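# Move six cart bottles into the fridge, close door

## Task

Move all six bottles from the cart into the refrigerator so each one stands upright, then close the refrigerator door completely. Glass bottles must not drop from any real height, the door must not be banged open or closed, and the robot must not topple or be left leaning. When finished, release everything and back the robot away.

## Robot and tools

Robot: TidyBot++, a mobile base (0.54 m long, 0.50 m wide, 0.38 m tall) on four driven casters, carrying a single seven-joint arm with a two-finger gripper. The shoulder sits 0.12 m ahead of the base centre, 0.68 m up. Segments: upper arm 0.42 m, forearm 0.31 m, hand 0.31 m to the reported hand point. The arm begins folded, hand pointing down, with wrist and hand reaching up to 0.08 m beyond the base front. Cameras: base_camera (644x364 pinhole) and wrist_camera (644x476 fisheye, aimed where the hand points).

Frames. Base frame: origin on the floor below the base centre, x ahead, y to the left, z up, metres. Odometry frame: the base frame as it was when the scene began. hand_pose is reported in the base frame as the midpoint between the finger pads; the hand's own z axis runs out along the fingers, and the fingers open and close along its y axis.

Tool move. Any of base, joints, target (plus optional speeds) form one action; their motions start at once and may end separately.
- base: an object with translate_m (forward +, -2 to 2 m), strafe_m (left +, -2 to 2 m), rotate_rad (counter-clockwise +, -6.3 to 6.3 rad). All are offsets from where the base last reported itself, along the axes it had when the command began.
- joints: absolute angles by name. joint_1_rad any angle (positive turns the arm clockwise from above, opposite to heading); joint_2_rad -2.249 to 2.249 (0 = upper arm vertical, + leans forward); joint_3_rad any angle; joint_4_rad -2.579 to 2.579 (elbow, 0 straight, negative bends forward when joint_3 is 3.14); joint_5_rad any angle; joint_6_rad -2.099 to 2.099 (wrist); joint_7_rad any angle (hand roll; 1.57 with the hand down spreads fingers left/right); gripper_pos 0 (open, ~85 mm gap) to 1 (closed). Gap is roughly 85 x (1 - gripper_pos) mm. Unlimited joints take the short way round; send steps under half a turn.
- target: one list of seven numbers [x, y, z, qw, qx, qy, qz], an absolute hand pose in the base frame, metres plus quaternion. Alongside target, joints may only contain gripper_pos.
- speeds: caps for this action only: translate_m/strafe_m 0.05 to 0.5 m/s (give one of them when combining both), rotate_rad 0.1 to 1.57 rad/s.
- cameras: list of base_camera, wrist_camera or all; [] returns no images. blocking: true (default) returns after everything rests; false returns within about 0.5 s while motion continues.
A move with no action just reports state and images. Unknown keys make a call invalid; out-of-range numbers get it refused, and a refusal or an uncommanded stop cancels the remaining move, wait and finished_scene calls in that reply.

Tool wait: seconds 0 to 10, plus cameras; returns early once moving parts settle. stop: brakes every running motion; the braked parts hold and may keep pressing. zoom_image: camera name and region [x0, y0, x1, y1] in pixels, at most 504 square, of that camera's latest image. finished_scene: scene = the current scene number; irreversible, ends the scene.

Result lines. move reports done or the worst status. base_status, joint_status, hand_status: moving, done, off_target (rested away from target, may still push), contact_stop or time_out (uncommanded stops; target dropped), not_followed (a check withheld the targets: look for joint command not followed, pose unreachable, cause:), torque_fault, limit_stop_at_motor_heat. hand_target is where the hand would sit with every joint on target; joint_positions, motor_effort (% of max, peak in brackets), Motor temperatures, base_odometry (x, y, heading in rad from wheel counts only, slip included), base_tilt in degrees, on_its_own, ARM HIT, MOTOR HOT, OVER-TEMPERATURE FAULT. pictures lists image order.

Tips. Target moves usually end within about 3 cm; correct by adding (wanted - measured hand_pose) to the last target's x, y, z. To keep a loaded hand still, resend hand_target, not hand_pose. Held loads make the arm sag; do not command a loaded joint to the angle it reads. A hand pointing down reaches at most about 0.94 m high, and only near the base. Poses low and forward close to the base, or far and much rotated, can drive the arm into the base; nothing prevents arm-base collisions, and the arm never avoids furniture. Unreachable poses make the arm wander up to 10 s, ending in time_out. Closed fingertips stick out about 20 mm beyond the hand point; gripper_pos 1 squeezes hard (100-150 N per finger), off_target there means an object is held.

Avoid: dropping bottles, opening or closing the fridge door fast, knocking the base or arm into things, hooking the raised arm while driving (tipping risk), big sideways swings with the arm extended, heavy or twisting loads on the gripper, and squeezing hard on a bottle still resting on a surface. Torque sensor limits are 104.5 N m (joints 1-4) and 51.3 N m (5-7); exceeding them freezes the arm for 10 s. Motors heat while holding loads or straining; at 75 °C the arm sinks for 30-60 s. The simulation keeps running between calls. At the end, open the gripper and drive away.

Each tool is called after "Request:" by a JSON object that holds its "method" and its "body", one argument or row to a line.

## Session

Request:
{"method": "move", "body": {

}}

Scene clock: 0.00 s.
Motor temperatures (°C): [36 32 33 34 38 42 43]
base_odometry: x=+0.000 y=+0.000 heading=+0.000
base_tilt: forward=-0.1 right=-0.7
base_status: not commanded
joint_positions: joint_1_rad=-0.006 joint_2_rad=-0.329 joint_3_rad=+3.115 joint_4_rad=-2.497 joint_5_rad=-0.042 joint_6_rad=-0.847 joint_7_rad=+1.572 gripper_pos=+0.000
joint_status: not commanded
motor_effort: joint_1_rad=+0 joint_2_rad=-2 joint_3_rad=+1 joint_4_rad=+13 joint_5_rad=+0 joint_6_rad=+2 joint_7_rad=+0
hand_pose: x=+0.2820 y=+0.0155 z=+0.5945 quat_wxyz=(-0.013, +0.998, +0.003, +0.064) (m; base frame)
hand_target: x=+0.2803 y=+0.0154 z=+0.5935 quat_wxyz=(-0.013, +0.998, +0.003, +0.062) (m; base frame)
hand_status: not commanded
pictures: base_camera, wrist_camera

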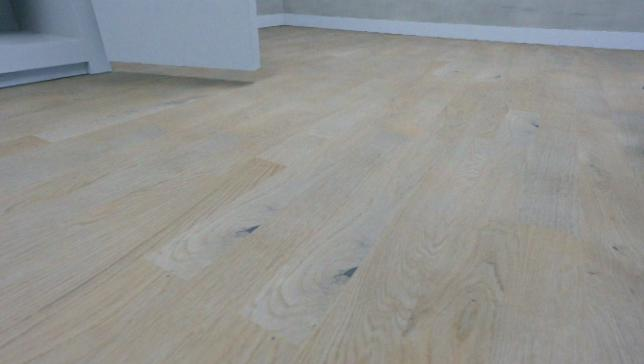

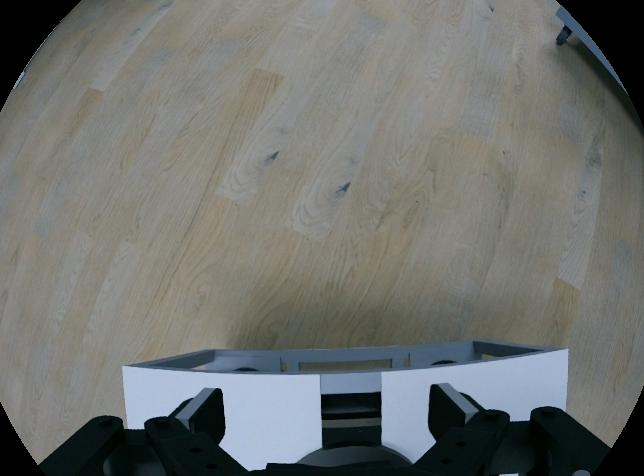

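Request:
{"method": "move", "body": {
  "joints": {"joint_6_rad": 0.3, "joint_1_rad": -0.6},
  "cameras": ["wrist_camera"]
}}

Request:
{"method": "move", "body": {
  "joints": {"joint_6_rad": 0.3, "joint_1_rad": 0.9},
  "cameras": ["wrist_camera"]
}}

Scene clock: 5.80 s.
Motor temperatures (°C): [36 32 33 34 38 42 43]
move: done
base_odometry: x=+0.000 y=+0.000 heading=+0.000
base_tilt: forward=-0.2 right=-0.7
base_status: not commanded
joint_positions: joint_1_rad=-0.574 joint_2_rad=-0.329 joint_3_rad=+3.115 joint_4_rad=-2.497 joint_5_rad=-0.042 joint_6_rad=+0.209 joint_7_rad=+1.572 gripper_pos=+0.000
joint_status: all done
motor_effort: joint_1_rad=+0(1) joint_2_rad=-6(7) joint_3_rad=+1(2) joint_4_rad=+17(18) joint_5_rad=+1(1) joint_6_rad=+9(9) joint_7_rad=-1(2)
hand_pose: x=+0.4593 y=+0.2320 z=+0.7854 quat_wxyz=(-0.168, +0.798, +0.229, +0.531) (m; base frame)
hand_target: x=+0.4607 y=+0.2450 z=+0.8101 quat_wxyz=(-0.185, +0.771, +0.231, +0.564) (m; base frame)
hand_status: not commanded
pictures: wrist_camera

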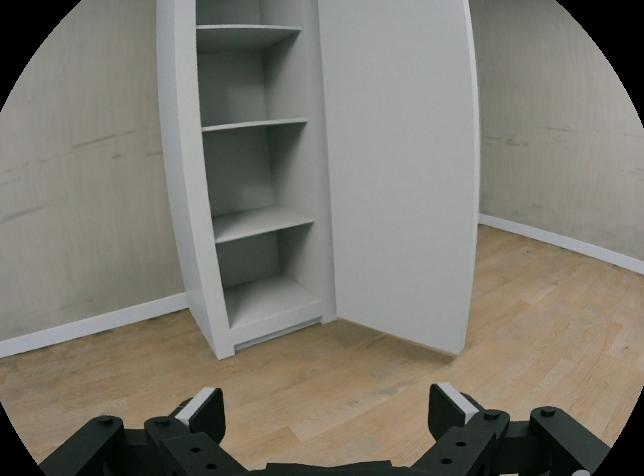

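Scene clock: 8.53 s.
Motor temperatures (°C): [36 32 33 34 38 42 43]
move: done
base_odometry: x=+0.000 y=+0.000 heading=+0.000
base_tilt: forward=-0.2 right=-0.7
base_status: not commanded
joint_positions: joint_1_rad=+0.874 joint_2_rad=-0.329 joint_3_rad=+3.115 joint_4_rad=-2.497 joint_5_rad=-0.042 joint_6_rad=+0.212 joint_7_rad=+1.572 gripper_pos=+0.000
joint_status: all done
motor_effort: joint_1_rad=+0(1) joint_2_rad=-6(7) joint_3_rad=+1(3) joint_4_rad=+17(18) joint_5_rad=+0(1) joint_6_rad=+10(10) joint_7_rad=-1(2)
hand_pose: x=+0.3911 y=-0.3097 z=+0.7864 quat_wxyz=(+0.227, +0.749, -0.357, +0.511) (m; base frame)
hand_target: x=+0.3875 y=-0.3235 z=+0.8101 quat_wxyz=(+0.248, +0.722, -0.356, +0.539) (m; base frame)
hand_status: not commanded
pictures: wrist_camera

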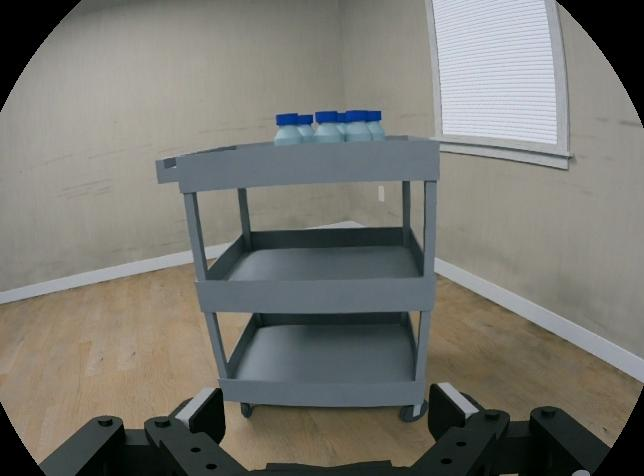

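Request:
{"method": "move", "body": {
  "base": {"translate_m": 0.55, "strafe_m": -0.5, "rotate_rad": -0.86},
  "joints": {"joint_1_rad": 0, "joint_2_rad": -0.6, "joint_4_rad": -2.0, "joint_6_rad": -0.9}
}}

Scene clock: 37.13 s.
Motor temperatures (°C): [36 32 32 34 38 42 43]
move: done
base_odometry: x=+0.550 y=-0.500 heading=-0.860
base_tilt: forward=-0.1 right=-0.7
base_status: done
joint_positions: joint_1_rad=+0.025 joint_2_rad=-0.593 joint_3_rad=+3.115 joint_4_rad=-2.017 joint_5_rad=-0.042 joint_6_rad=-0.830 joint_7_rad=+1.572 gripper_pos=+0.000
joint_status: all done
motor_effort: joint_1_rad=+0(1) joint_2_rad=+0(8) joint_3_rad=+2(3) joint_4_rad=+19(20) joint_5_rad=+0(1) joint_6_rad=+8(11) joint_7_rad=+0(2)
hand_pose: x=+0.4361 y=+0.0129 z=+0.8801 quat_wxyz=(-0.012, +0.903, -0.004, +0.429) (m; base frame)
hand_target: x=+0.4227 y=+0.0212 z=+0.8749 quat_wxyz=(-0.018, +0.913, +0.008, +0.408) (m; base frame)
hand_status: not commanded
pictures: base_camera, wrist_camera

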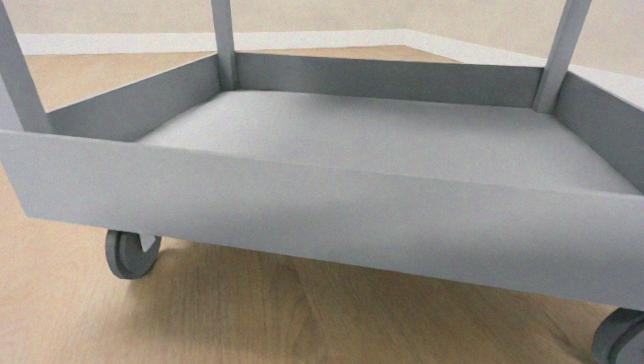

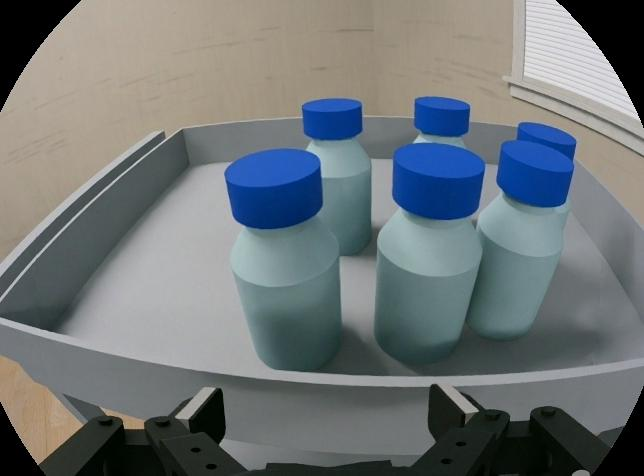

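Request:
{"method": "move", "body": {
  "base": {"strafe_m": 0.03},
  "joints": {"joint_1_rad": 0, "joint_2_rad": -0.634, "joint_4_rad": -2.293, "joint_6_rad": -0.26},
  "cameras": ["wrist_camera"]
}}

Scene clock: 54.93 s.
Motor temperatures (°C): [36 32 32 34 38 42 43]
move: done
base_odometry: x=+0.573 y=-0.481 heading=-0.860
base_tilt: forward=-0.2 right=-0.7
base_status: done
joint_positions: joint_1_rad=+0.025 joint_2_rad=-0.626 joint_3_rad=+3.112 joint_4_rad=-2.257 joint_5_rad=-0.042 joint_6_rad=-0.351 joint_7_rad=+1.572 gripper_pos=+0.000
joint_status: all done
motor_effort: joint_1_rad=+0(1) joint_2_rad=+0(4) joint_3_rad=+2(3) joint_4_rad=+19(21) joint_5_rad=+0(1) joint_6_rad=+9(11) joint_7_rad=-1(2)
hand_pose: x=+0.4715 y=+0.0089 z=+0.8794 quat_wxyz=(-0.009, +0.836, -0.008, +0.548) (m; base frame)
hand_target: x=+0.4750 y=+0.0156 z=+0.8866 quat_wxyz=(-0.015, +0.819, +0.000, +0.574) (m; base frame)
hand_status: not commanded
pictures: wrist_camera

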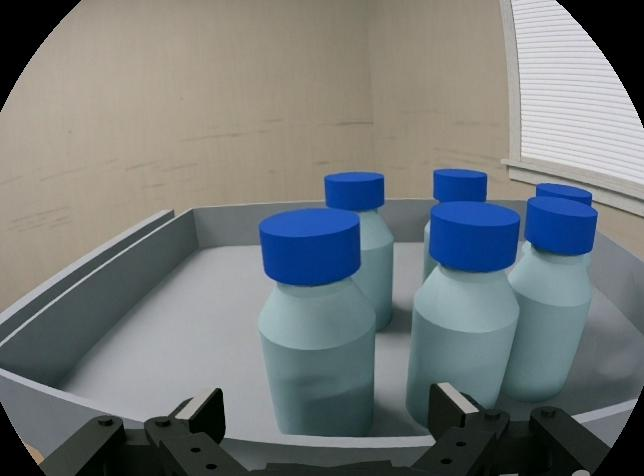

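Request:
{"method": "move", "body": {
  "base": {"strafe_m": 0.008, "translate_m": 0.06},
  "cameras": ["wrist_camera"]
}}

Scene clock: 65.00 s.
Motor temperatures (°C): [36 32 32 34 38 42 43]
move: done
base_odometry: x=+0.618 y=-0.521 heading=-0.860
base_tilt: forward=-0.1 right=-0.7
base_status: done
joint_positions: joint_1_rad=+0.025 joint_2_rad=-0.628 joint_3_rad=+3.112 joint_4_rad=-2.257 joint_5_rad=-0.042 joint_6_rad=-0.345 joint_7_rad=+1.572 gripper_pos=+0.000
joint_status: not commanded
motor_effort: joint_1_rad=+0(0) joint_2_rad=+0(3) joint_3_rad=+2(2) joint_4_rad=+19(20) joint_5_rad=+0(1) joint_6_rad=+9(9) joint_7_rad=-1(2)
hand_pose: x=+0.4716 y=+0.0089 z=+0.8817 quat_wxyz=(-0.009, +0.834, -0.008, +0.551) (m; base frame)
hand_target: x=+0.4750 y=+0.0156 z=+0.8866 quat_wxyz=(-0.015, +0.819, +0.000, +0.574) (m; base frame)
hand_status: not commanded
pictures: wrist_camera

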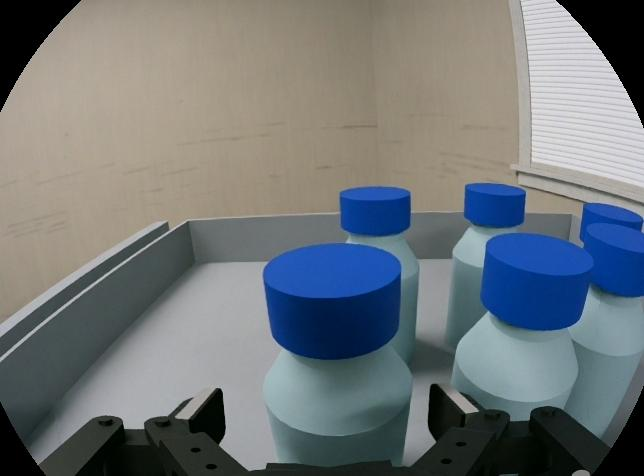

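Request:
{"method": "move", "body": {
  "joints": {"joint_1_rad": 0, "joint_2_rad": -0.6225, "joint_4_rad": -2.225, "joint_6_rad": -0.22},
  "cameras": []
}}

Request:
{"method": "move", "body": {
  "base": {"strafe_m": -0.002, "translate_m": 0.04},
  "cameras": ["wrist_camera"]
}}

Scene clock: 71.87 s.
Motor temperatures (°C): [36 32 32 34 38 42 43]
move: done
base_odometry: x=+0.618 y=-0.521 heading=-0.860
base_tilt: forward=-0.1 right=-0.7
base_status: not commanded
joint_positions: joint_1_rad=+0.025 joint_2_rad=-0.628 joint_3_rad=+3.112 joint_4_rad=-2.230 joint_5_rad=-0.042 joint_6_rad=-0.306 joint_7_rad=+1.572 gripper_pos=+0.000
joint_status: all done
motor_effort: joint_1_rad=+0(1) joint_2_rad=+0(1) joint_3_rad=+2(3) joint_4_rad=+20(21) joint_5_rad=+0(1) joint_6_rad=+9(10) joint_7_rad=+0(1)
hand_pose: x=+0.4794 y=+0.0089 z=+0.9093 quat_wxyz=(-0.009, +0.816, -0.008, +0.578) (m; base frame)
hand_target: x=+0.4889 y=+0.0162 z=+0.9359 quat_wxyz=(-0.016, +0.790, +0.000, +0.613) (m; base frame)
hand_status: not commanded
pictures: none
No camera images: "cameras" was empty.

Scene clock: 72.83 s.
Motor temperatures (°C): [36 32 32 34 38 42 43]
move: done
base_odometry: x=+0.643 y=-0.552 heading=-0.860
base_tilt: forward=-0.1 right=-0.7
base_status: done
joint_positions: joint_1_rad=+0.025 joint_2_rad=-0.619 joint_3_rad=+3.112 joint_4_rad=-2.230 joint_5_rad=-0.042 joint_6_rad=-0.305 joint_7_rad=+1.572 gripper_pos=+0.000
joint_status: not commanded
motor_effort: joint_1_rad=+0(0) joint_2_rad=-1(3) joint_3_rad=+2(3) joint_4_rad=+20(21) joint_5_rad=+1(1) joint_6_rad=+9(10) joint_7_rad=-1(2)
hand_pose: x=+0.4818 y=+0.0088 z=+0.9063 quat_wxyz=(-0.009, +0.818, -0.008, +0.575) (m; base frame)
hand_target: x=+0.4889 y=+0.0162 z=+0.9359 quat_wxyz=(-0.016, +0.790, +0.000, +0.613) (m; base frame)
hand_status: not commanded
pictures: wrist_camera

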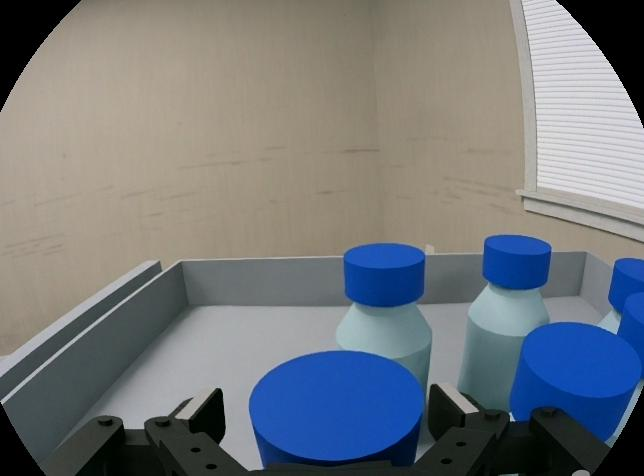

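Request:
{"method": "move", "body": {
  "base": {"strafe_m": -0.004, "translate_m": 0.004},
  "cameras": []
}}

Request:
{"method": "move", "body": {
  "joints": {"gripper_pos": 0.5},
  "cameras": ["wrist_camera"]
}}

Scene clock: 76.43 s.
Motor temperatures (°C): [36 32 32 34 38 42 43]
move: done
base_odometry: x=+0.643 y=-0.558 heading=-0.860
base_tilt: forward=-0.1 right=-0.6
base_status: done
joint_positions: joint_1_rad=+0.024 joint_2_rad=-0.620 joint_3_rad=+3.112 joint_4_rad=-2.230 joint_5_rad=-0.042 joint_6_rad=-0.305 joint_7_rad=+1.572 gripper_pos=+0.000
joint_status: not commanded
motor_effort: joint_1_rad=+0(1) joint_2_rad=+0(1) joint_3_rad=+2(3) joint_4_rad=+19(20) joint_5_rad=+1(1) joint_6_rad=+9(10) joint_7_rad=+0(1)
hand_pose: x=+0.4816 y=+0.0091 z=+0.9067 quat_wxyz=(-0.010, +0.818, -0.007, +0.576) (m; base frame)
hand_target: x=+0.4889 y=+0.0162 z=+0.9359 quat_wxyz=(-0.016, +0.790, +0.000, +0.613) (m; base frame)
hand_status: not commanded
pictures: none
No camera images: "cameras" was empty.

Scene clock: 77.27 s.
Motor temperatures (°C): [36 32 32 34 38 42 43]
move: off_target
base_odometry: x=+0.643 y=-0.558 heading=-0.860
base_tilt: forward=-0.2 right=-0.8
base_status: not commanded
joint_positions: joint_1_rad=+0.023 joint_2_rad=-0.620 joint_3_rad=+3.113 joint_4_rad=-2.230 joint_5_rad=-0.042 joint_6_rad=-0.303 joint_7_rad=+1.572 gripper_pos=+0.419
joint_status: gripper_pos off_target (ended at +0.419, target +0.500)
motor_effort: joint_1_rad=+0(1) joint_2_rad=-1(1) joint_3_rad=+2(2) joint_4_rad=+21(21) joint_5_rad=+0(1) joint_6_rad=+10(10) joint_7_rad=-1(2)
hand_pose: x=+0.4817 y=+0.0090 z=+0.9071 quat_wxyz=(-0.010, +0.817, -0.008, +0.576) (m; base frame)
hand_target: x=+0.4889 y=+0.0162 z=+0.9359 quat_wxyz=(-0.016, +0.790, +0.000, +0.613) (m; base frame)
hand_status: not commanded
pictures: wrist_camera

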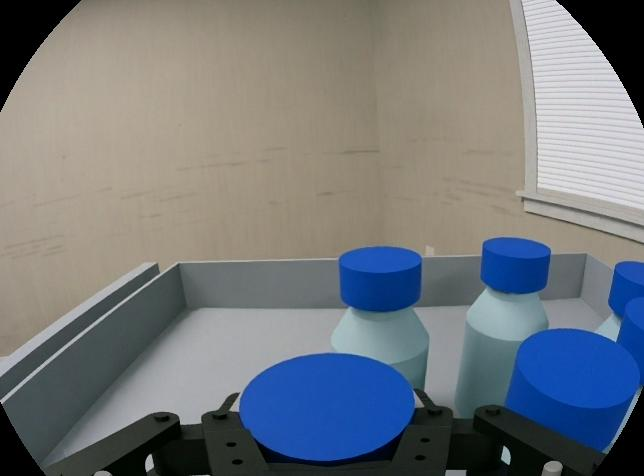

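Request:
{"method": "move", "body": {
  "joints": {"gripper_pos": 0.65, "joint_1_rad": 0, "joint_2_rad": -0.575, "joint_4_rad": -1.84, "joint_6_rad": -0.57},
  "cameras": ["wrist_camera"]
}}

Scene clock: 83.47 s.
Motor temperatures (°C): [36 32 32 34 38 42 43]
move: off_target
base_odometry: x=+0.643 y=-0.558 heading=-0.860
base_tilt: forward=-0.2 right=-0.7
base_status: not commanded
joint_positions: joint_1_rad=+0.023 joint_2_rad=-0.577 joint_3_rad=+3.113 joint_4_rad=-1.877 joint_5_rad=-0.042 joint_6_rad=-0.517 joint_7_rad=+1.572 gripper_pos=+0.422
joint_status: gripper_pos off_target (ended at +0.422, target +0.650); the others done
motor_effort: joint_1_rad=+0(1) joint_2_rad=-3(4) joint_3_rad=+1(3) joint_4_rad=+23(26) joint_5_rad=+0(1) joint_6_rad=+13(14) joint_7_rad=-1(2)
hand_pose: x=+0.4942 y=+0.0137 z=+1.0423 quat_wxyz=(-0.013, +0.789, -0.003, +0.615) (m; base frame)
hand_target: x=+0.4898 y=+0.0221 z=+1.0480 quat_wxyz=(-0.021, +0.794, +0.007, +0.607) (m; base frame)
hand_status: not commanded
pictures: wrist_camera

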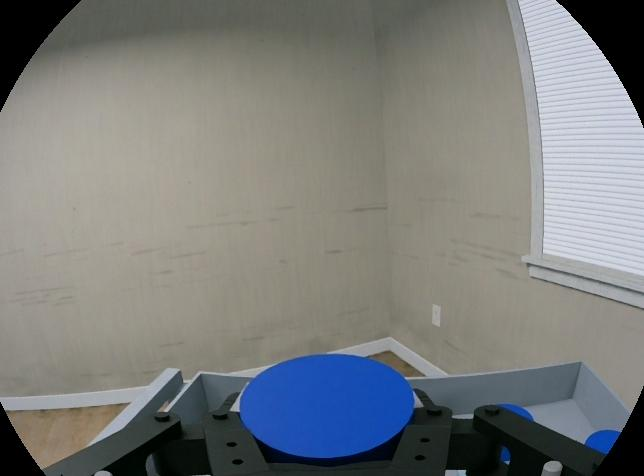

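Request:
{"method": "move", "body": {
  "base": {"translate_m": -0.35},
  "cameras": []
}}

Request:
{"method": "move", "body": {
  "base": {"translate_m": 0.03, "strafe_m": 0.679, "rotate_rad": 1.987},
  "speeds": {"rotate_rad": 0.9}
}}

Scene clock: 90.13 s.
Motor temperatures (°C): [36 32 32 34 38 42 43]
move: done
base_odometry: x=+0.414 y=-0.293 heading=-0.860
base_tilt: forward=-0.1 right=-0.8
base_status: done
joint_positions: joint_1_rad=+0.023 joint_2_rad=-0.569 joint_3_rad=+3.113 joint_4_rad=-1.875 joint_5_rad=-0.042 joint_6_rad=-0.524 joint_7_rad=+1.572 gripper_pos=+0.422
joint_status: not commanded
motor_effort: joint_1_rad=+0(0) joint_2_rad=-3(8) joint_3_rad=+1(3) joint_4_rad=+23(24) joint_5_rad=+0(1) joint_6_rad=+12(14) joint_7_rad=-1(2)
hand_pose: x=+0.4965 y=+0.0137 z=+1.0383 quat_wxyz=(-0.013, +0.793, -0.003, +0.609) (m; base frame)
hand_target: x=+0.4898 y=+0.0221 z=+1.0480 quat_wxyz=(-0.021, +0.794, +0.007, +0.607) (m; base frame)
hand_status: not commanded
pictures: none
No camera images: "cameras" was empty.

Scene clock: 93.63 s.
Motor temperatures (°C): [36 32 32 34 38 42 43]
move: done
base_odometry: x=+0.948 y=+0.128 heading=+1.127
base_tilt: forward=+0.0 right=-0.7
base_status: done
joint_positions: joint_1_rad=+0.020 joint_2_rad=-0.561 joint_3_rad=+3.117 joint_4_rad=-1.875 joint_5_rad=-0.042 joint_6_rad=-0.524 joint_7_rad=+1.572 gripper_pos=+0.422
joint_status: not commanded
motor_effort: joint_1_rad=+0(1) joint_2_rad=-4(6) joint_3_rad=+2(4) joint_4_rad=+23(24) joint_5_rad=+0(1) joint_6_rad=+13(13) joint_7_rad=-1(2)
hand_pose: x=+0.4991 y=+0.0129 z=+1.0356 quat_wxyz=(-0.014, +0.795, -0.003, +0.607) (m; base frame)
hand_target: x=+0.4898 y=+0.0221 z=+1.0480 quat_wxyz=(-0.021, +0.794, +0.007, +0.607) (m; base frame)
hand_status: not commanded
pictures: base_camera, wrist_camera

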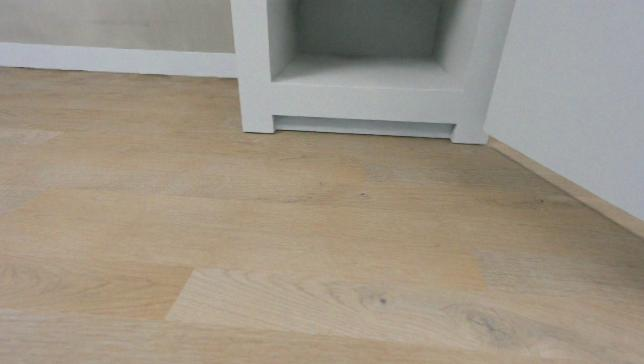

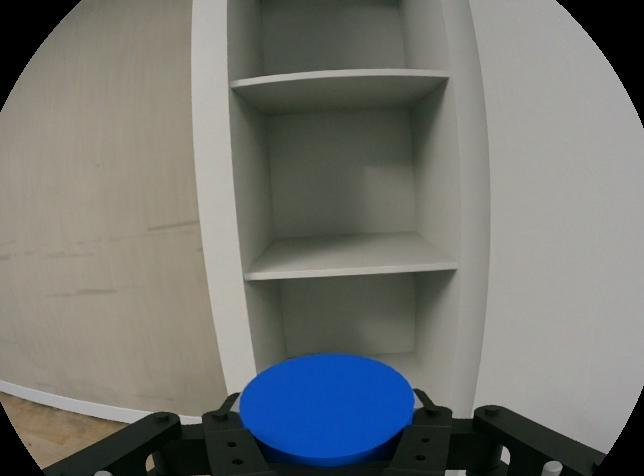

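Request:
{"method": "move", "body": {
  "base": {"translate_m": 0.3, "strafe_m": -0.05}
}}

Scene clock: 131.30 s.
Motor temperatures (°C): [36 32 32 34 38 42 43]
move: done
base_odometry: x=+1.122 y=+0.377 heading=+1.128
base_tilt: forward=-0.1 right=-0.7
base_status: done
joint_positions: joint_1_rad=+0.020 joint_2_rad=-0.555 joint_3_rad=+3.117 joint_4_rad=-1.875 joint_5_rad=-0.042 joint_6_rad=-0.525 joint_7_rad=+1.572 gripper_pos=+0.422
joint_status: not commanded
motor_effort: joint_1_rad=+0(0) joint_2_rad=-4(7) joint_3_rad=+1(4) joint_4_rad=+23(24) joint_5_rad=+0(1) joint_6_rad=+13(14) joint_7_rad=-1(2)
hand_pose: x=+0.5013 y=+0.0129 z=+1.0331 quat_wxyz=(-0.014, +0.797, -0.003, +0.604) (m; base frame)
hand_target: x=+0.4898 y=+0.0221 z=+1.0480 quat_wxyz=(-0.021, +0.794, +0.007, +0.607) (m; base frame)
hand_status: not commanded
pictures: base_camera, wrist_camera

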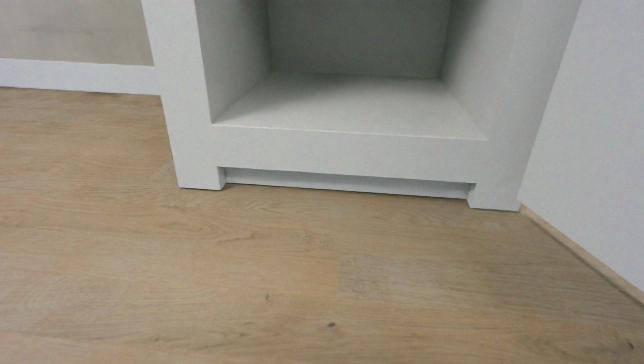

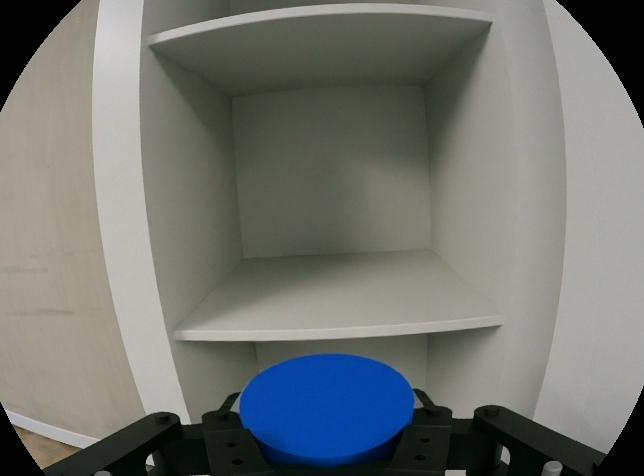

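Request:
{"method": "move", "body": {
  "joints": {"joint_1_rad": 0, "joint_2_rad": -0.495, "joint_4_rad": -1.60, "joint_6_rad": -0.80},
  "cameras": []
}}

Request:
{"method": "move", "body": {
  "base": {"translate_m": 0.36, "strafe_m": -0.02}
}}

Scene clock: 146.80 s.
Motor temperatures (°C): [36 32 32 34 38 42 43]
move: done
base_odometry: x=+1.122 y=+0.377 heading=+1.128
base_tilt: forward=-0.1 right=-0.7
base_status: not commanded
joint_positions: joint_1_rad=+0.020 joint_2_rad=-0.498 joint_3_rad=+3.117 joint_4_rad=-1.636 joint_5_rad=-0.042 joint_6_rad=-0.747 joint_7_rad=+1.572 gripper_pos=+0.422
joint_status: all done
motor_effort: joint_1_rad=+0(1) joint_2_rad=-5(5) joint_3_rad=+2(2) joint_4_rad=+22(24) joint_5_rad=+0(1) joint_6_rad=+12(14) joint_7_rad=-1(2)
hand_pose: x=+0.4992 y=+0.0157 z=+1.0869 quat_wxyz=(-0.016, +0.809, +0.001, +0.588) (m; base frame)
hand_target: x=+0.4933 y=+0.0247 z=+1.0910 quat_wxyz=(-0.022, +0.815, +0.010, +0.579) (m; base frame)
hand_status: not commanded
pictures: none
No camera images: "cameras" was empty.

Scene clock: 148.77 s.
Motor temperatures (°C): [36 32 32 35 38 42 43]
move: done
base_odometry: x=+1.295 y=+0.694 heading=+1.128
base_tilt: forward=-0.1 right=-0.7
base_status: done
joint_positions: joint_1_rad=+0.020 joint_2_rad=-0.477 joint_3_rad=+3.117 joint_4_rad=-1.635 joint_5_rad=-0.042 joint_6_rad=-0.751 joint_7_rad=+1.572 gripper_pos=+0.422
joint_status: not commanded
motor_effort: joint_1_rad=+0(0) joint_2_rad=-5(9) joint_3_rad=+1(2) joint_4_rad=+22(23) joint_5_rad=+0(0) joint_6_rad=+13(13) joint_7_rad=-1(2)
hand_pose: x=+0.5071 y=+0.0156 z=+1.0782 quat_wxyz=(-0.016, +0.816, +0.000, +0.578) (m; base frame)
hand_target: x=+0.4933 y=+0.0247 z=+1.0910 quat_wxyz=(-0.022, +0.815, +0.010, +0.579) (m; base frame)
hand_status: not commanded
pictures: base_camera, wrist_camera

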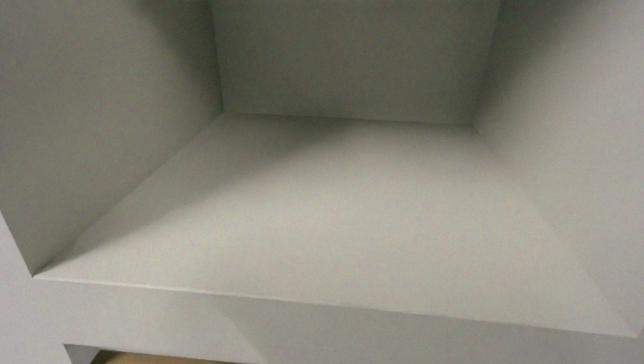

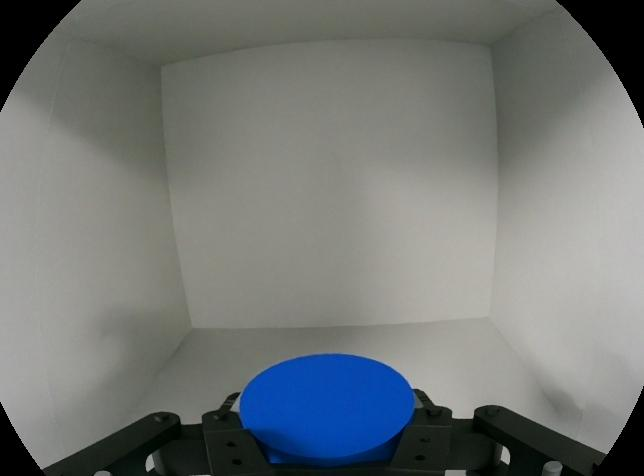

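Request:
{"method": "move", "body": {
  "joints": {"joint_1_rad": 0.24, "joint_2_rad": 0.04, "joint_4_rad": -1.24, "joint_6_rad": -0.63},
  "cameras": ["wrist_camera"]
}}

Scene clock: 158.50 s.
Motor temperatures (°C): [36 32 32 35 38 42 43]
move: done
base_odometry: x=+1.295 y=+0.694 heading=+1.128
base_tilt: forward=+0.0 right=-0.7
base_status: not commanded
joint_positions: joint_1_rad=+0.209 joint_2_rad=+0.030 joint_3_rad=+3.117 joint_4_rad=-1.271 joint_5_rad=-0.042 joint_6_rad=-0.727 joint_7_rad=+1.572 gripper_pos=+0.428
joint_status: all done
motor_effort: joint_1_rad=+1(1) joint_2_rad=-22(23) joint_3_rad=+2(2) joint_4_rad=+22(23) joint_5_rad=+1(3) joint_6_rad=+10(13) joint_7_rad=-1(2)
hand_pose: x=+0.7055 y=-0.0992 z=+1.0491 quat_wxyz=(+0.028, +0.844, -0.084, +0.528) (m; base frame)
hand_target: x=+0.7181 y=-0.1210 z=+1.0890 quat_wxyz=(+0.042, +0.811, -0.093, +0.576) (m; base frame)
hand_status: not commanded
pictures: wrist_camera

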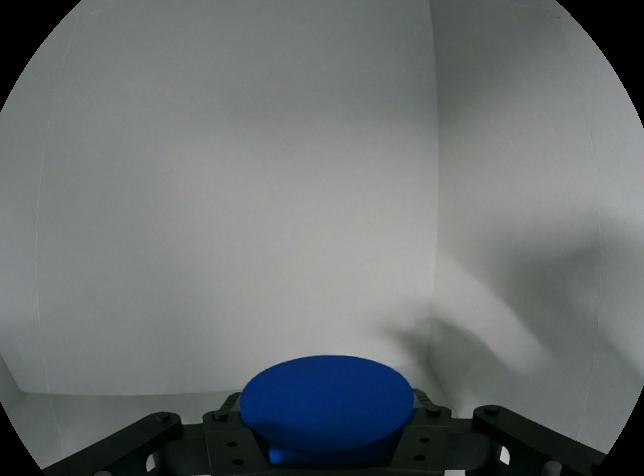

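Request:
{"method": "move", "body": {
  "joints": {"joint_1_rad": 0.29, "joint_2_rad": 0.05, "joint_4_rad": -1.26, "joint_6_rad": -0.52},
  "cameras": ["wrist_camera"]
}}

Scene clock: 161.17 s.
Motor temperatures (°C): [36 32 32 35 38 42 43]
move: done
base_odometry: x=+1.295 y=+0.694 heading=+1.128
base_tilt: forward=-0.1 right=-0.7
base_status: not commanded
joint_positions: joint_1_rad=+0.272 joint_2_rad=+0.046 joint_3_rad=+3.119 joint_4_rad=-1.271 joint_5_rad=-0.042 joint_6_rad=-0.630 joint_7_rad=+1.572 gripper_pos=+0.428
joint_status: all done
motor_effort: joint_1_rad=+0(2) joint_2_rad=-24(25) joint_3_rad=+0(3) joint_4_rad=+22(24) joint_5_rad=+0(1) joint_6_rad=+12(13) joint_7_rad=-1(1)
hand_pose: x=+0.7149 y=-0.1430 z=+1.0674 quat_wxyz=(+0.050, +0.819, -0.110, +0.561) (m; base frame)
hand_target: x=+0.7246 y=-0.1557 z=+1.1035 quat_wxyz=(+0.061, +0.784, -0.112, +0.607) (m; base frame)
hand_status: not commanded
pictures: wrist_camera

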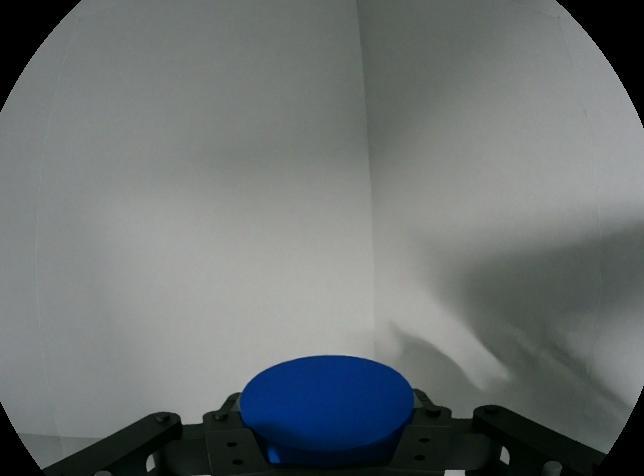

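Request:
{"method": "move", "body": {
  "joints": {"joint_2_rad": 0.042, "joint_4_rad": -1.335, "joint_6_rad": -0.453},
  "cameras": []
}}

Request:
{"method": "move", "body": {
  "joints": {"joint_2_rad": 0.038, "joint_4_rad": -1.37, "joint_6_rad": -0.42},
  "cameras": ["wrist_camera"]
}}

Scene clock: 167.47 s.
Motor temperatures (°C): [36 32 32 35 38 42 43]
move: off_target
base_odometry: x=+1.295 y=+0.694 heading=+1.128
base_tilt: forward=+0.0 right=-0.7
base_status: not commanded
joint_positions: joint_1_rad=+0.272 joint_2_rad=+0.047 joint_3_rad=+3.119 joint_4_rad=-1.322 joint_5_rad=-0.042 joint_6_rad=-0.568 joint_7_rad=+1.572 gripper_pos=+0.428
joint_status: joint_6_rad off_target (ended at -0.568, target -0.453); the others done
motor_effort: joint_1_rad=+0(0) joint_2_rad=-24(26) joint_3_rad=+1(2) joint_4_rad=+23(24) joint_5_rad=+0(0) joint_6_rad=+12(13) joint_7_rad=-1(2)
hand_pose: x=+0.7200 y=-0.1450 z=+1.0539 quat_wxyz=(+0.051, +0.816, -0.111, +0.565) (m; base frame)
hand_target: x=+0.7258 y=-0.1567 z=+1.0831 quat_wxyz=(+0.061, +0.784, -0.113, +0.607) (m; base frame)
hand_status: not commanded
pictures: none
No camera images: "cameras" was empty.

Scene clock: 168.13 s.
Motor temperatures (°C): [36 32 32 35 38 42 43]
move: done
base_odometry: x=+1.295 y=+0.694 heading=+1.128
base_tilt: forward=-0.1 right=-0.6
base_status: not commanded
joint_positions: joint_1_rad=+0.272 joint_2_rad=+0.047 joint_3_rad=+3.119 joint_4_rad=-1.349 joint_5_rad=-0.042 joint_6_rad=-0.527 joint_7_rad=+1.572 gripper_pos=+0.428
joint_status: all done
motor_effort: joint_1_rad=+0(1) joint_2_rad=-24(27) joint_3_rad=+1(2) joint_4_rad=+23(24) joint_5_rad=+0(0) joint_6_rad=+13(13) joint_7_rad=-1(2)
hand_pose: x=+0.7229 y=-0.1462 z=+1.0496 quat_wxyz=(+0.052, +0.812, -0.111, +0.570) (m; base frame)
hand_target: x=+0.7259 y=-0.1571 z=+1.0742 quat_wxyz=(+0.062, +0.784, -0.114, +0.608) (m; base frame)
hand_status: not commanded
pictures: wrist_camera

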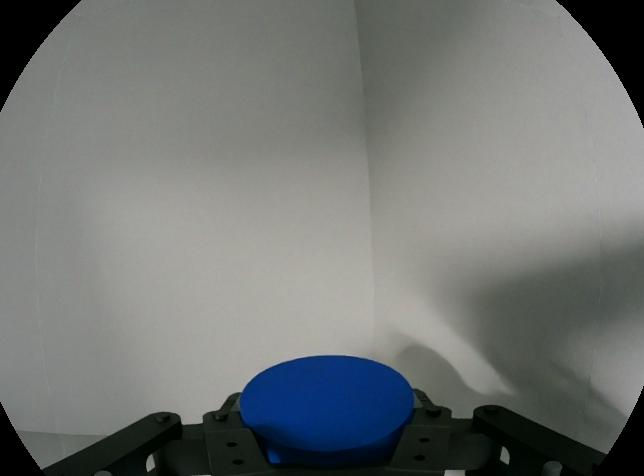

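Request:
{"method": "move", "body": {
  "joints": {"joint_2_rad": 0.030, "joint_4_rad": -1.43, "joint_6_rad": -0.36},
  "cameras": []
}}

Request:
{"method": "move", "body": {
  "joints": {"joint_2_rad": 0.022, "joint_4_rad": -1.48, "joint_6_rad": -0.315},
  "cameras": ["wrist_camera"]
}}

Scene clock: 170.50 s.
Motor temperatures (°C): [36 32 32 35 38 42 42]
move: done
base_odometry: x=+1.295 y=+0.694 heading=+1.128
base_tilt: forward=-0.1 right=-0.7
base_status: not commanded
joint_positions: joint_1_rad=+0.272 joint_2_rad=+0.039 joint_3_rad=+3.119 joint_4_rad=-1.393 joint_5_rad=-0.042 joint_6_rad=-0.455 joint_7_rad=+1.572 gripper_pos=+0.428
joint_status: all done
motor_effort: joint_1_rad=+1(1) joint_2_rad=-19(24) joint_3_rad=+2(3) joint_4_rad=+20(22) joint_5_rad=+1(1) joint_6_rad=+10(12) joint_7_rad=+0(2)
hand_pose: x=+0.7246 y=-0.1472 z=+1.0492 quat_wxyz=(+0.055, +0.802, -0.110, +0.585) (m; base frame)
hand_target: x=+0.7253 y=-0.1576 z=+1.0605 quat_wxyz=(+0.063, +0.781, -0.114, +0.611) (m; base frame)
hand_status: not commanded
pictures: none
No camera images: "cameras" was empty.

Scene clock: 171.23 s.
Motor temperatures (°C): [36 32 32 35 38 42 42]
move: done
base_odometry: x=+1.295 y=+0.694 heading=+1.128
base_tilt: forward=-0.1 right=-0.7
base_status: not commanded
joint_positions: joint_1_rad=+0.272 joint_2_rad=+0.023 joint_3_rad=+3.118 joint_4_rad=-1.437 joint_5_rad=-0.042 joint_6_rad=-0.399 joint_7_rad=+1.572 gripper_pos=+0.428
joint_status: all done
motor_effort: joint_1_rad=+2(2) joint_2_rad=-17(19) joint_3_rad=+3(3) joint_4_rad=+19(21) joint_5_rad=+1(1) joint_6_rad=+9(11) joint_7_rad=+0(1)
hand_pose: x=+0.7216 y=-0.1463 z=+1.0490 quat_wxyz=(+0.056, +0.794, -0.110, +0.596) (m; base frame)
hand_target: x=+0.7233 y=-0.1575 z=+1.0483 quat_wxyz=(+0.064, +0.780, -0.115, +0.612) (m; base frame)
hand_status: not commanded
pictures: wrist_camera

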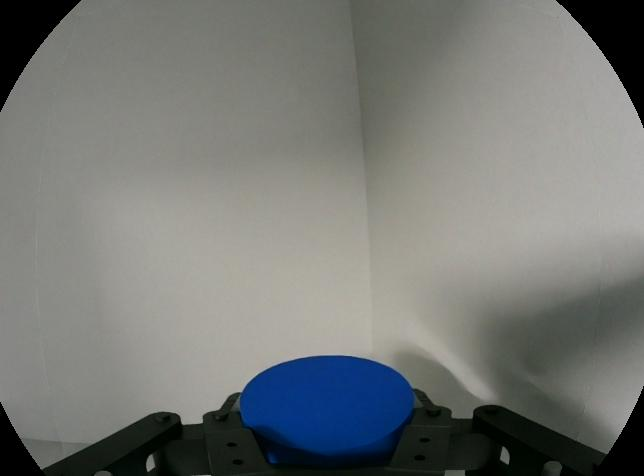

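Request:
{"method": "move", "body": {
  "joints": {"joint_2_rad": 0.03, "joint_4_rad": -1.44, "joint_6_rad": -0.37},
  "cameras": []
}}

Request:
{"method": "move", "body": {
  "joints": {"gripper_pos": 0.25},
  "cameras": ["wrist_camera"]
}}

Scene clock: 174.93 s.
Motor temperatures (°C): [36 32 32 35 38 42 42]
move: done
base_odometry: x=+1.295 y=+0.694 heading=+1.128
base_tilt: forward=-0.1 right=-0.8
base_status: not commanded
joint_positions: joint_1_rad=+0.272 joint_2_rad=+0.023 joint_3_rad=+3.118 joint_4_rad=-1.436 joint_5_rad=-0.042 joint_6_rad=-0.399 joint_7_rad=+1.572 gripper_pos=+0.428
joint_status: all done
motor_effort: joint_1_rad=+1(2) joint_2_rad=-19(21) joint_3_rad=+2(3) joint_4_rad=+19(21) joint_5_rad=+0(2) joint_6_rad=+9(12) joint_7_rad=-1(1)
hand_pose: x=+0.7218 y=-0.1464 z=+1.0491 quat_wxyz=(+0.056, +0.794, -0.110, +0.596) (m; base frame)
hand_target: x=+0.7241 y=-0.1571 z=+1.0514 quat_wxyz=(+0.062, +0.787, -0.115, +0.603) (m; base frame)
hand_status: not commanded
pictures: none
No camera images: "cameras" was empty.

Scene clock: 175.70 s.
Motor temperatures (°C): [36 32 32 35 38 42 42]
move: done
base_odometry: x=+1.295 y=+0.694 heading=+1.128
base_tilt: forward=-0.2 right=-0.7
base_status: not commanded
joint_positions: joint_1_rad=+0.272 joint_2_rad=+0.023 joint_3_rad=+3.118 joint_4_rad=-1.436 joint_5_rad=-0.042 joint_6_rad=-0.399 joint_7_rad=+1.572 gripper_pos=+0.250
joint_status: all done
motor_effort: joint_1_rad=+0(1) joint_2_rad=-19(21) joint_3_rad=+1(2) joint_4_rad=+20(22) joint_5_rad=+0(1) joint_6_rad=+10(11) joint_7_rad=+0(2)
hand_pose: x=+0.7218 y=-0.1464 z=+1.0490 quat_wxyz=(+0.056, +0.794, -0.110, +0.596) (m; base frame)
hand_target: x=+0.7241 y=-0.1571 z=+1.0514 quat_wxyz=(+0.062, +0.787, -0.115, +0.603) (m; base frame)
hand_status: not commanded
pictures: wrist_camera

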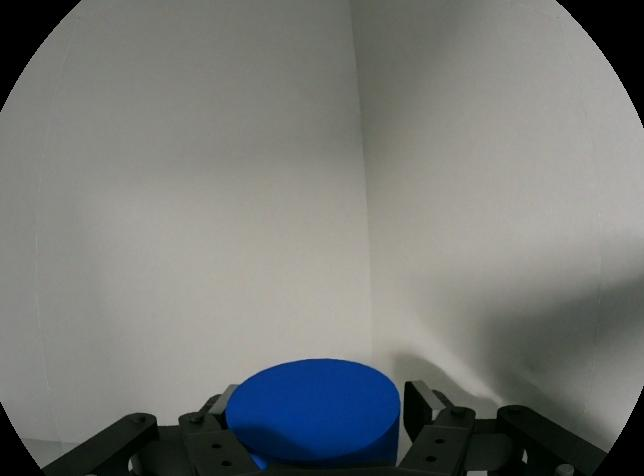

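Request:
{"method": "move", "body": {
  "joints": {"gripper_pos": 0},
  "cameras": []
}}

Request:
{"method": "move", "body": {
  "joints": {"joint_2_rad": -0.155, "joint_4_rad": -1.55, "joint_6_rad": -0.42},
  "cameras": ["wrist_camera"]
}}

Scene clock: 180.77 s.
Motor temperatures (°C): [36 33 32 35 38 42 42]
move: done
base_odometry: x=+1.295 y=+0.694 heading=+1.128
base_tilt: forward=-0.1 right=-0.7
base_status: not commanded
joint_positions: joint_1_rad=+0.273 joint_2_rad=+0.023 joint_3_rad=+3.115 joint_4_rad=-1.436 joint_5_rad=-0.042 joint_6_rad=-0.399 joint_7_rad=+1.572 gripper_pos=+0.000
joint_status: all done
motor_effort: joint_1_rad=+1(3) joint_2_rad=-19(20) joint_3_rad=+2(4) joint_4_rad=+19(20) joint_5_rad=+0(1) joint_6_rad=+10(10) joint_7_rad=-1(2)
hand_pose: x=+0.7221 y=-0.1451 z=+1.0490 quat_wxyz=(+0.055, +0.794, -0.109, +0.596) (m; base frame)
hand_target: x=+0.7241 y=-0.1571 z=+1.0514 quat_wxyz=(+0.062, +0.787, -0.115, +0.603) (m; base frame)
hand_status: not commanded
pictures: none
No camera images: "cameras" was empty.

Scene clock: 182.20 s.
Motor temperatures (°C): [36 33 32 35 38 42 42]
move: done
base_odometry: x=+1.295 y=+0.694 heading=+1.128
base_tilt: forward=-0.1 right=-0.7
base_status: not commanded
joint_positions: joint_1_rad=+0.273 joint_2_rad=-0.155 joint_3_rad=+3.115 joint_4_rad=-1.513 joint_5_rad=-0.042 joint_6_rad=-0.399 joint_7_rad=+1.572 gripper_pos=+0.000
joint_status: all done
motor_effort: joint_1_rad=+0(1) joint_2_rad=-14(22) joint_3_rad=+0(2) joint_4_rad=+20(21) joint_5_rad=+1(1) joint_6_rad=+9(10) joint_7_rad=-1(2)
hand_pose: x=+0.6522 y=-0.1257 z=+1.1064 quat_wxyz=(+0.062, +0.763, -0.103, +0.635) (m; base frame)
hand_target: x=+0.6486 y=-0.1343 z=+1.0773 quat_wxyz=(+0.064, +0.780, -0.112, +0.612) (m; base frame)
hand_status: not commanded
pictures: wrist_camera

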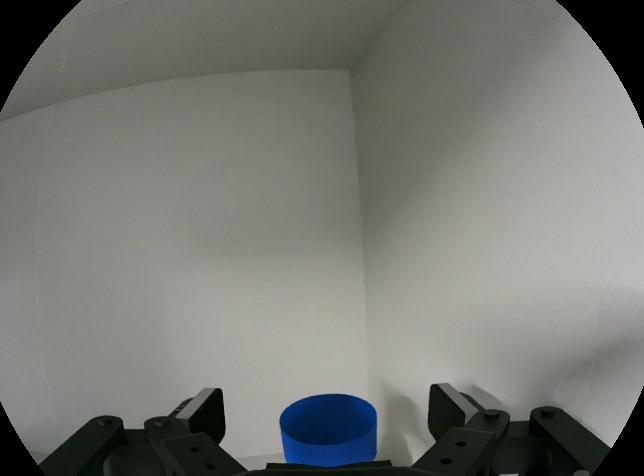

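Request:
{"method": "move", "body": {
  "base": {"translate_m": -0.5},
  "cameras": []
}}

Request:
{"method": "move", "body": {
  "base": {"translate_m": -0.928, "strafe_m": 0.225, "rotate_rad": -1.988},
  "speeds": {"rotate_rad": 0.9},
  "joints": {"joint_1_rad": 0, "joint_2_rad": -0.6225, "joint_4_rad": -2.225, "joint_6_rad": -0.22},
  "cameras": ["wrist_camera"]
}}

Scene clock: 193.67 s.
Motor temperatures (°C): [36 33 32 34 38 42 42]
move: done
base_odometry: x=+1.080 y=+0.242 heading=+1.128
base_tilt: forward=-0.1 right=-0.7
base_status: done
joint_positions: joint_1_rad=+0.273 joint_2_rad=-0.163 joint_3_rad=+3.115 joint_4_rad=-1.514 joint_5_rad=-0.042 joint_6_rad=-0.399 joint_7_rad=+1.572 gripper_pos=+0.000
joint_status: not commanded
motor_effort: joint_1_rad=+0(1) joint_2_rad=-13(17) joint_3_rad=+1(2) joint_4_rad=+20(21) joint_5_rad=+0(1) joint_6_rad=+10(10) joint_7_rad=-1(2)
hand_pose: x=+0.6490 y=-0.1249 z=+1.1097 quat_wxyz=(+0.062, +0.761, -0.102, +0.638) (m; base frame)
hand_target: x=+0.6486 y=-0.1343 z=+1.0773 quat_wxyz=(+0.064, +0.780, -0.112, +0.612) (m; base frame)
hand_status: not commanded
pictures: none
No camera images: "cameras" was empty.

Scene clock: 197.33 s.
Motor temperatures (°C): [36 33 32 34 38 42 42]
move: done
base_odometry: x=+0.480 y=-0.500 heading=-0.860
base_tilt: forward=-0.1 right=-0.7
base_status: done
joint_positions: joint_1_rad=+0.025 joint_2_rad=-0.613 joint_3_rad=+3.114 joint_4_rad=-2.188 joint_5_rad=-0.042 joint_6_rad=-0.309 joint_7_rad=+1.572 gripper_pos=+0.000
joint_status: all done
motor_effort: joint_1_rad=+0(2) joint_2_rad=-1(18) joint_3_rad=+1(4) joint_4_rad=+20(21) joint_5_rad=+0(1) joint_6_rad=+9(10) joint_7_rad=+0(2)
hand_pose: x=+0.4872 y=+0.0084 z=+0.9284 quat_wxyz=(-0.010, +0.809, -0.008, +0.588) (m; base frame)
hand_target: x=+0.4889 y=+0.0162 z=+0.9359 quat_wxyz=(-0.016, +0.790, +0.000, +0.612) (m; base frame)
hand_status: not commanded
pictures: wrist_camera

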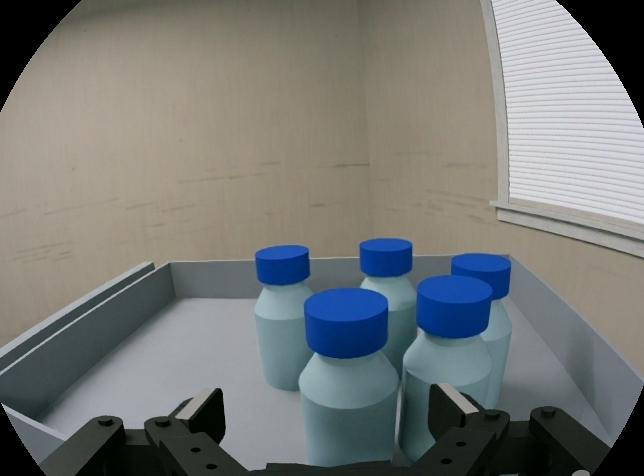

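Request:
{"method": "move", "body": {
  "joints": {"joint_1_rad": 0.55, "joint_2_rad": -0.80, "joint_4_rad": -2.25, "joint_6_rad": -0.38, "gripper_pos": 0.15},
  "cameras": []
}}

Request:
{"method": "move", "body": {
  "base": {"translate_m": 0.131, "strafe_m": 0.189},
  "cameras": ["wrist_camera"]
}}

Scene clock: 214.73 s.
Motor temperatures (°C): [36 33 32 34 38 42 42]
move: done
base_odometry: x=+0.480 y=-0.500 heading=-0.860
base_tilt: forward=-0.1 right=-0.7
base_status: not commanded
joint_positions: joint_1_rad=+0.524 joint_2_rad=-0.785 joint_3_rad=+3.114 joint_4_rad=-2.211 joint_5_rad=-0.042 joint_6_rad=-0.314 joint_7_rad=+1.572 gripper_pos=+0.150
joint_status: all done
motor_effort: joint_1_rad=+0(1) joint_2_rad=+3(5) joint_3_rad=+1(3) joint_4_rad=+20(21) joint_5_rad=+0(1) joint_6_rad=+10(10) joint_7_rad=+0(2)
hand_pose: x=+0.4046 y=-0.1454 z=+0.9724 quat_wxyz=(+0.151, +0.739, -0.195, +0.627) (m; base frame)
hand_target: x=+0.3927 y=-0.1481 z=+0.9327 quat_wxyz=(+0.150, +0.764, -0.212, +0.591) (m; base frame)
hand_status: not commanded
pictures: none
No camera images: "cameras" was empty.

Scene clock: 216.50 s.
Motor temperatures (°C): [36 33 32 34 38 42 42]
move: done
base_odometry: x=+0.708 y=-0.476 heading=-0.860
base_tilt: forward=-0.2 right=-0.8
base_status: done
joint_positions: joint_1_rad=+0.527 joint_2_rad=-0.786 joint_3_rad=+3.112 joint_4_rad=-2.211 joint_5_rad=-0.042 joint_6_rad=-0.314 joint_7_rad=+1.572 gripper_pos=+0.150
joint_status: not commanded
motor_effort: joint_1_rad=+0(1) joint_2_rad=+4(4) joint_3_rad=+1(4) joint_4_rad=+20(20) joint_5_rad=+1(1) joint_6_rad=+10(10) joint_7_rad=+0(1)
hand_pose: x=+0.4044 y=-0.1452 z=+0.9722 quat_wxyz=(+0.152, +0.739, -0.195, +0.627) (m; base frame)
hand_target: x=+0.3927 y=-0.1481 z=+0.9327 quat_wxyz=(+0.150, +0.764, -0.212, +0.591) (m; base frame)
hand_status: not commanded
pictures: wrist_camera

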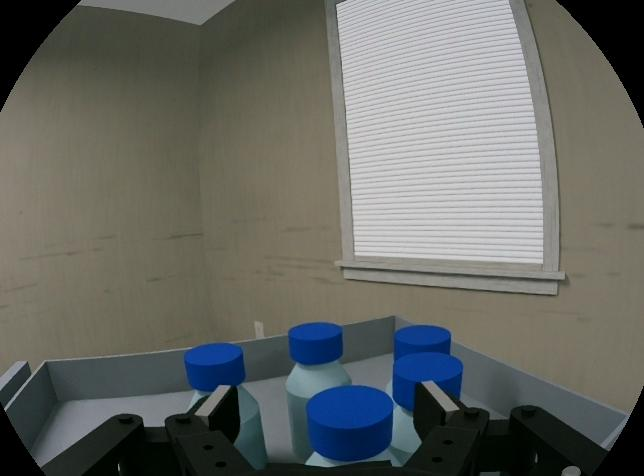

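Request:
{"method": "move", "body": {
  "joints": {"joint_1_rad": 0.59, "joint_2_rad": -0.81, "joint_4_rad": -2.31, "joint_6_rad": -0.50},
  "cameras": ["wrist_camera"]
}}

Scene clock: 223.77 s.
Motor temperatures (°C): [36 33 32 34 38 42 42]
move: done
base_odometry: x=+0.708 y=-0.476 heading=-0.860
base_tilt: forward=-0.2 right=-0.7
base_status: not commanded
joint_positions: joint_1_rad=+0.566 joint_2_rad=-0.795 joint_3_rad=+3.112 joint_4_rad=-2.282 joint_5_rad=-0.042 joint_6_rad=-0.434 joint_7_rad=+1.572 gripper_pos=+0.150
joint_status: all done
motor_effort: joint_1_rad=+0(1) joint_2_rad=+4(5) joint_3_rad=+2(3) joint_4_rad=+19(22) joint_5_rad=+0(1) joint_6_rad=+9(11) joint_7_rad=-1(2)
hand_pose: x=+0.3855 y=-0.1487 z=+0.8954 quat_wxyz=(+0.145, +0.788, -0.225, +0.554) (m; base frame)
hand_target: x=+0.3704 y=-0.1484 z=+0.8643 quat_wxyz=(+0.143, +0.806, -0.241, +0.521) (m; base frame)
hand_status: not commanded
pictures: wrist_camera

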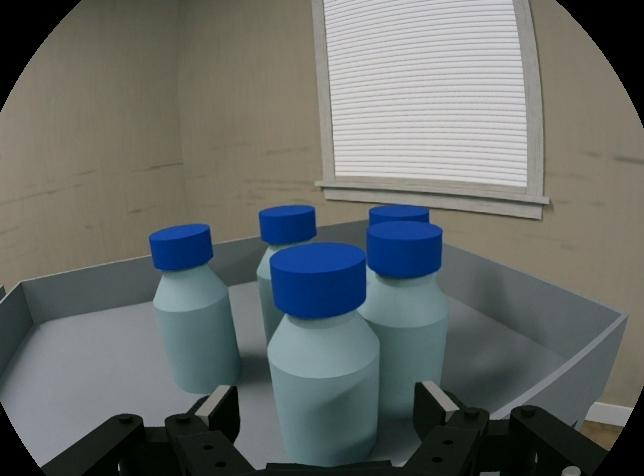

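Request:
{"method": "move", "body": {
  "base": {"strafe_m": 0.006, "translate_m": 0.003},
  "joints": {"joint_2_rad": -0.60, "joint_4_rad": -2.23, "joint_6_rad": -0.20},
  "cameras": ["wrist_camera"]
}}

Scene clock: 233.93 s.
Motor temperatures (°C): [36 32 32 34 38 42 42]
move: done
base_odometry: x=+0.715 y=-0.474 heading=-0.860
base_tilt: forward=-0.1 right=-0.7
base_status: done
joint_positions: joint_1_rad=+0.567 joint_2_rad=-0.607 joint_3_rad=+3.113 joint_4_rad=-2.245 joint_5_rad=-0.042 joint_6_rad=-0.286 joint_7_rad=+1.572 gripper_pos=+0.150
joint_status: all done
motor_effort: joint_1_rad=+0(1) joint_2_rad=-1(6) joint_3_rad=+2(4) joint_4_rad=+19(22) joint_5_rad=+0(1) joint_6_rad=+9(10) joint_7_rad=+1(2)
hand_pose: x=+0.4365 y=-0.1814 z=+0.8983 quat_wxyz=(+0.144, +0.788, -0.228, +0.553) (m; base frame)
hand_target: x=+0.4409 y=-0.1962 z=+0.9304 quat_wxyz=(+0.162, +0.758, -0.230, +0.588) (m; base frame)
hand_status: not commanded
pictures: wrist_camera

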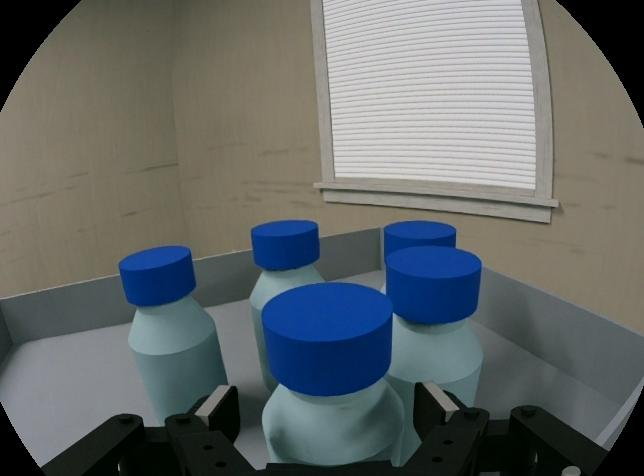

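Request:
{"method": "move", "body": {
  "joints": {"joint_2_rad": -0.475, "joint_4_rad": -2.19, "joint_6_rad": -0.10},
  "cameras": ["wrist_camera"]
}}

Scene clock: 236.77 s.
Motor temperatures (°C): [36 32 32 34 38 42 42]
move: done
base_odometry: x=+0.715 y=-0.474 heading=-0.860
base_tilt: forward=-0.1 right=-0.7
base_status: not commanded
joint_positions: joint_1_rad=+0.567 joint_2_rad=-0.482 joint_3_rad=+3.113 joint_4_rad=-2.206 joint_5_rad=-0.042 joint_6_rad=-0.190 joint_7_rad=+1.572 gripper_pos=+0.150
joint_status: all done
motor_effort: joint_1_rad=+0(0) joint_2_rad=-4(5) joint_3_rad=+1(3) joint_4_rad=+19(21) joint_5_rad=+0(1) joint_6_rad=+9(10) joint_7_rad=-1(2)
hand_pose: x=+0.4727 y=-0.2045 z=+0.9013 quat_wxyz=(+0.145, +0.785, -0.228, +0.557) (m; base frame)
hand_target: x=+0.4770 y=-0.2207 z=+0.9353 quat_wxyz=(+0.163, +0.753, -0.231, +0.594) (m; base frame)
hand_status: not commanded
pictures: wrist_camera

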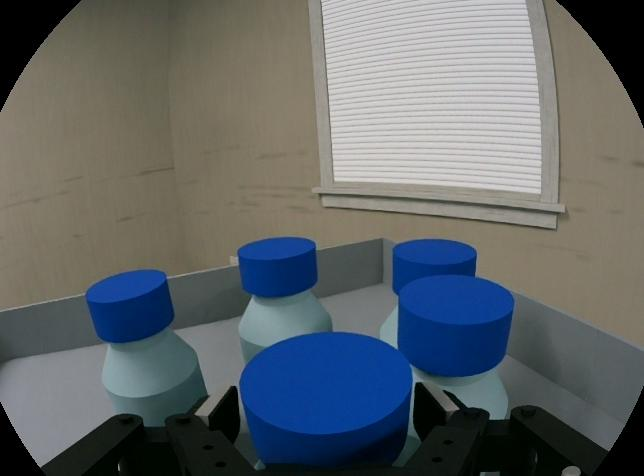

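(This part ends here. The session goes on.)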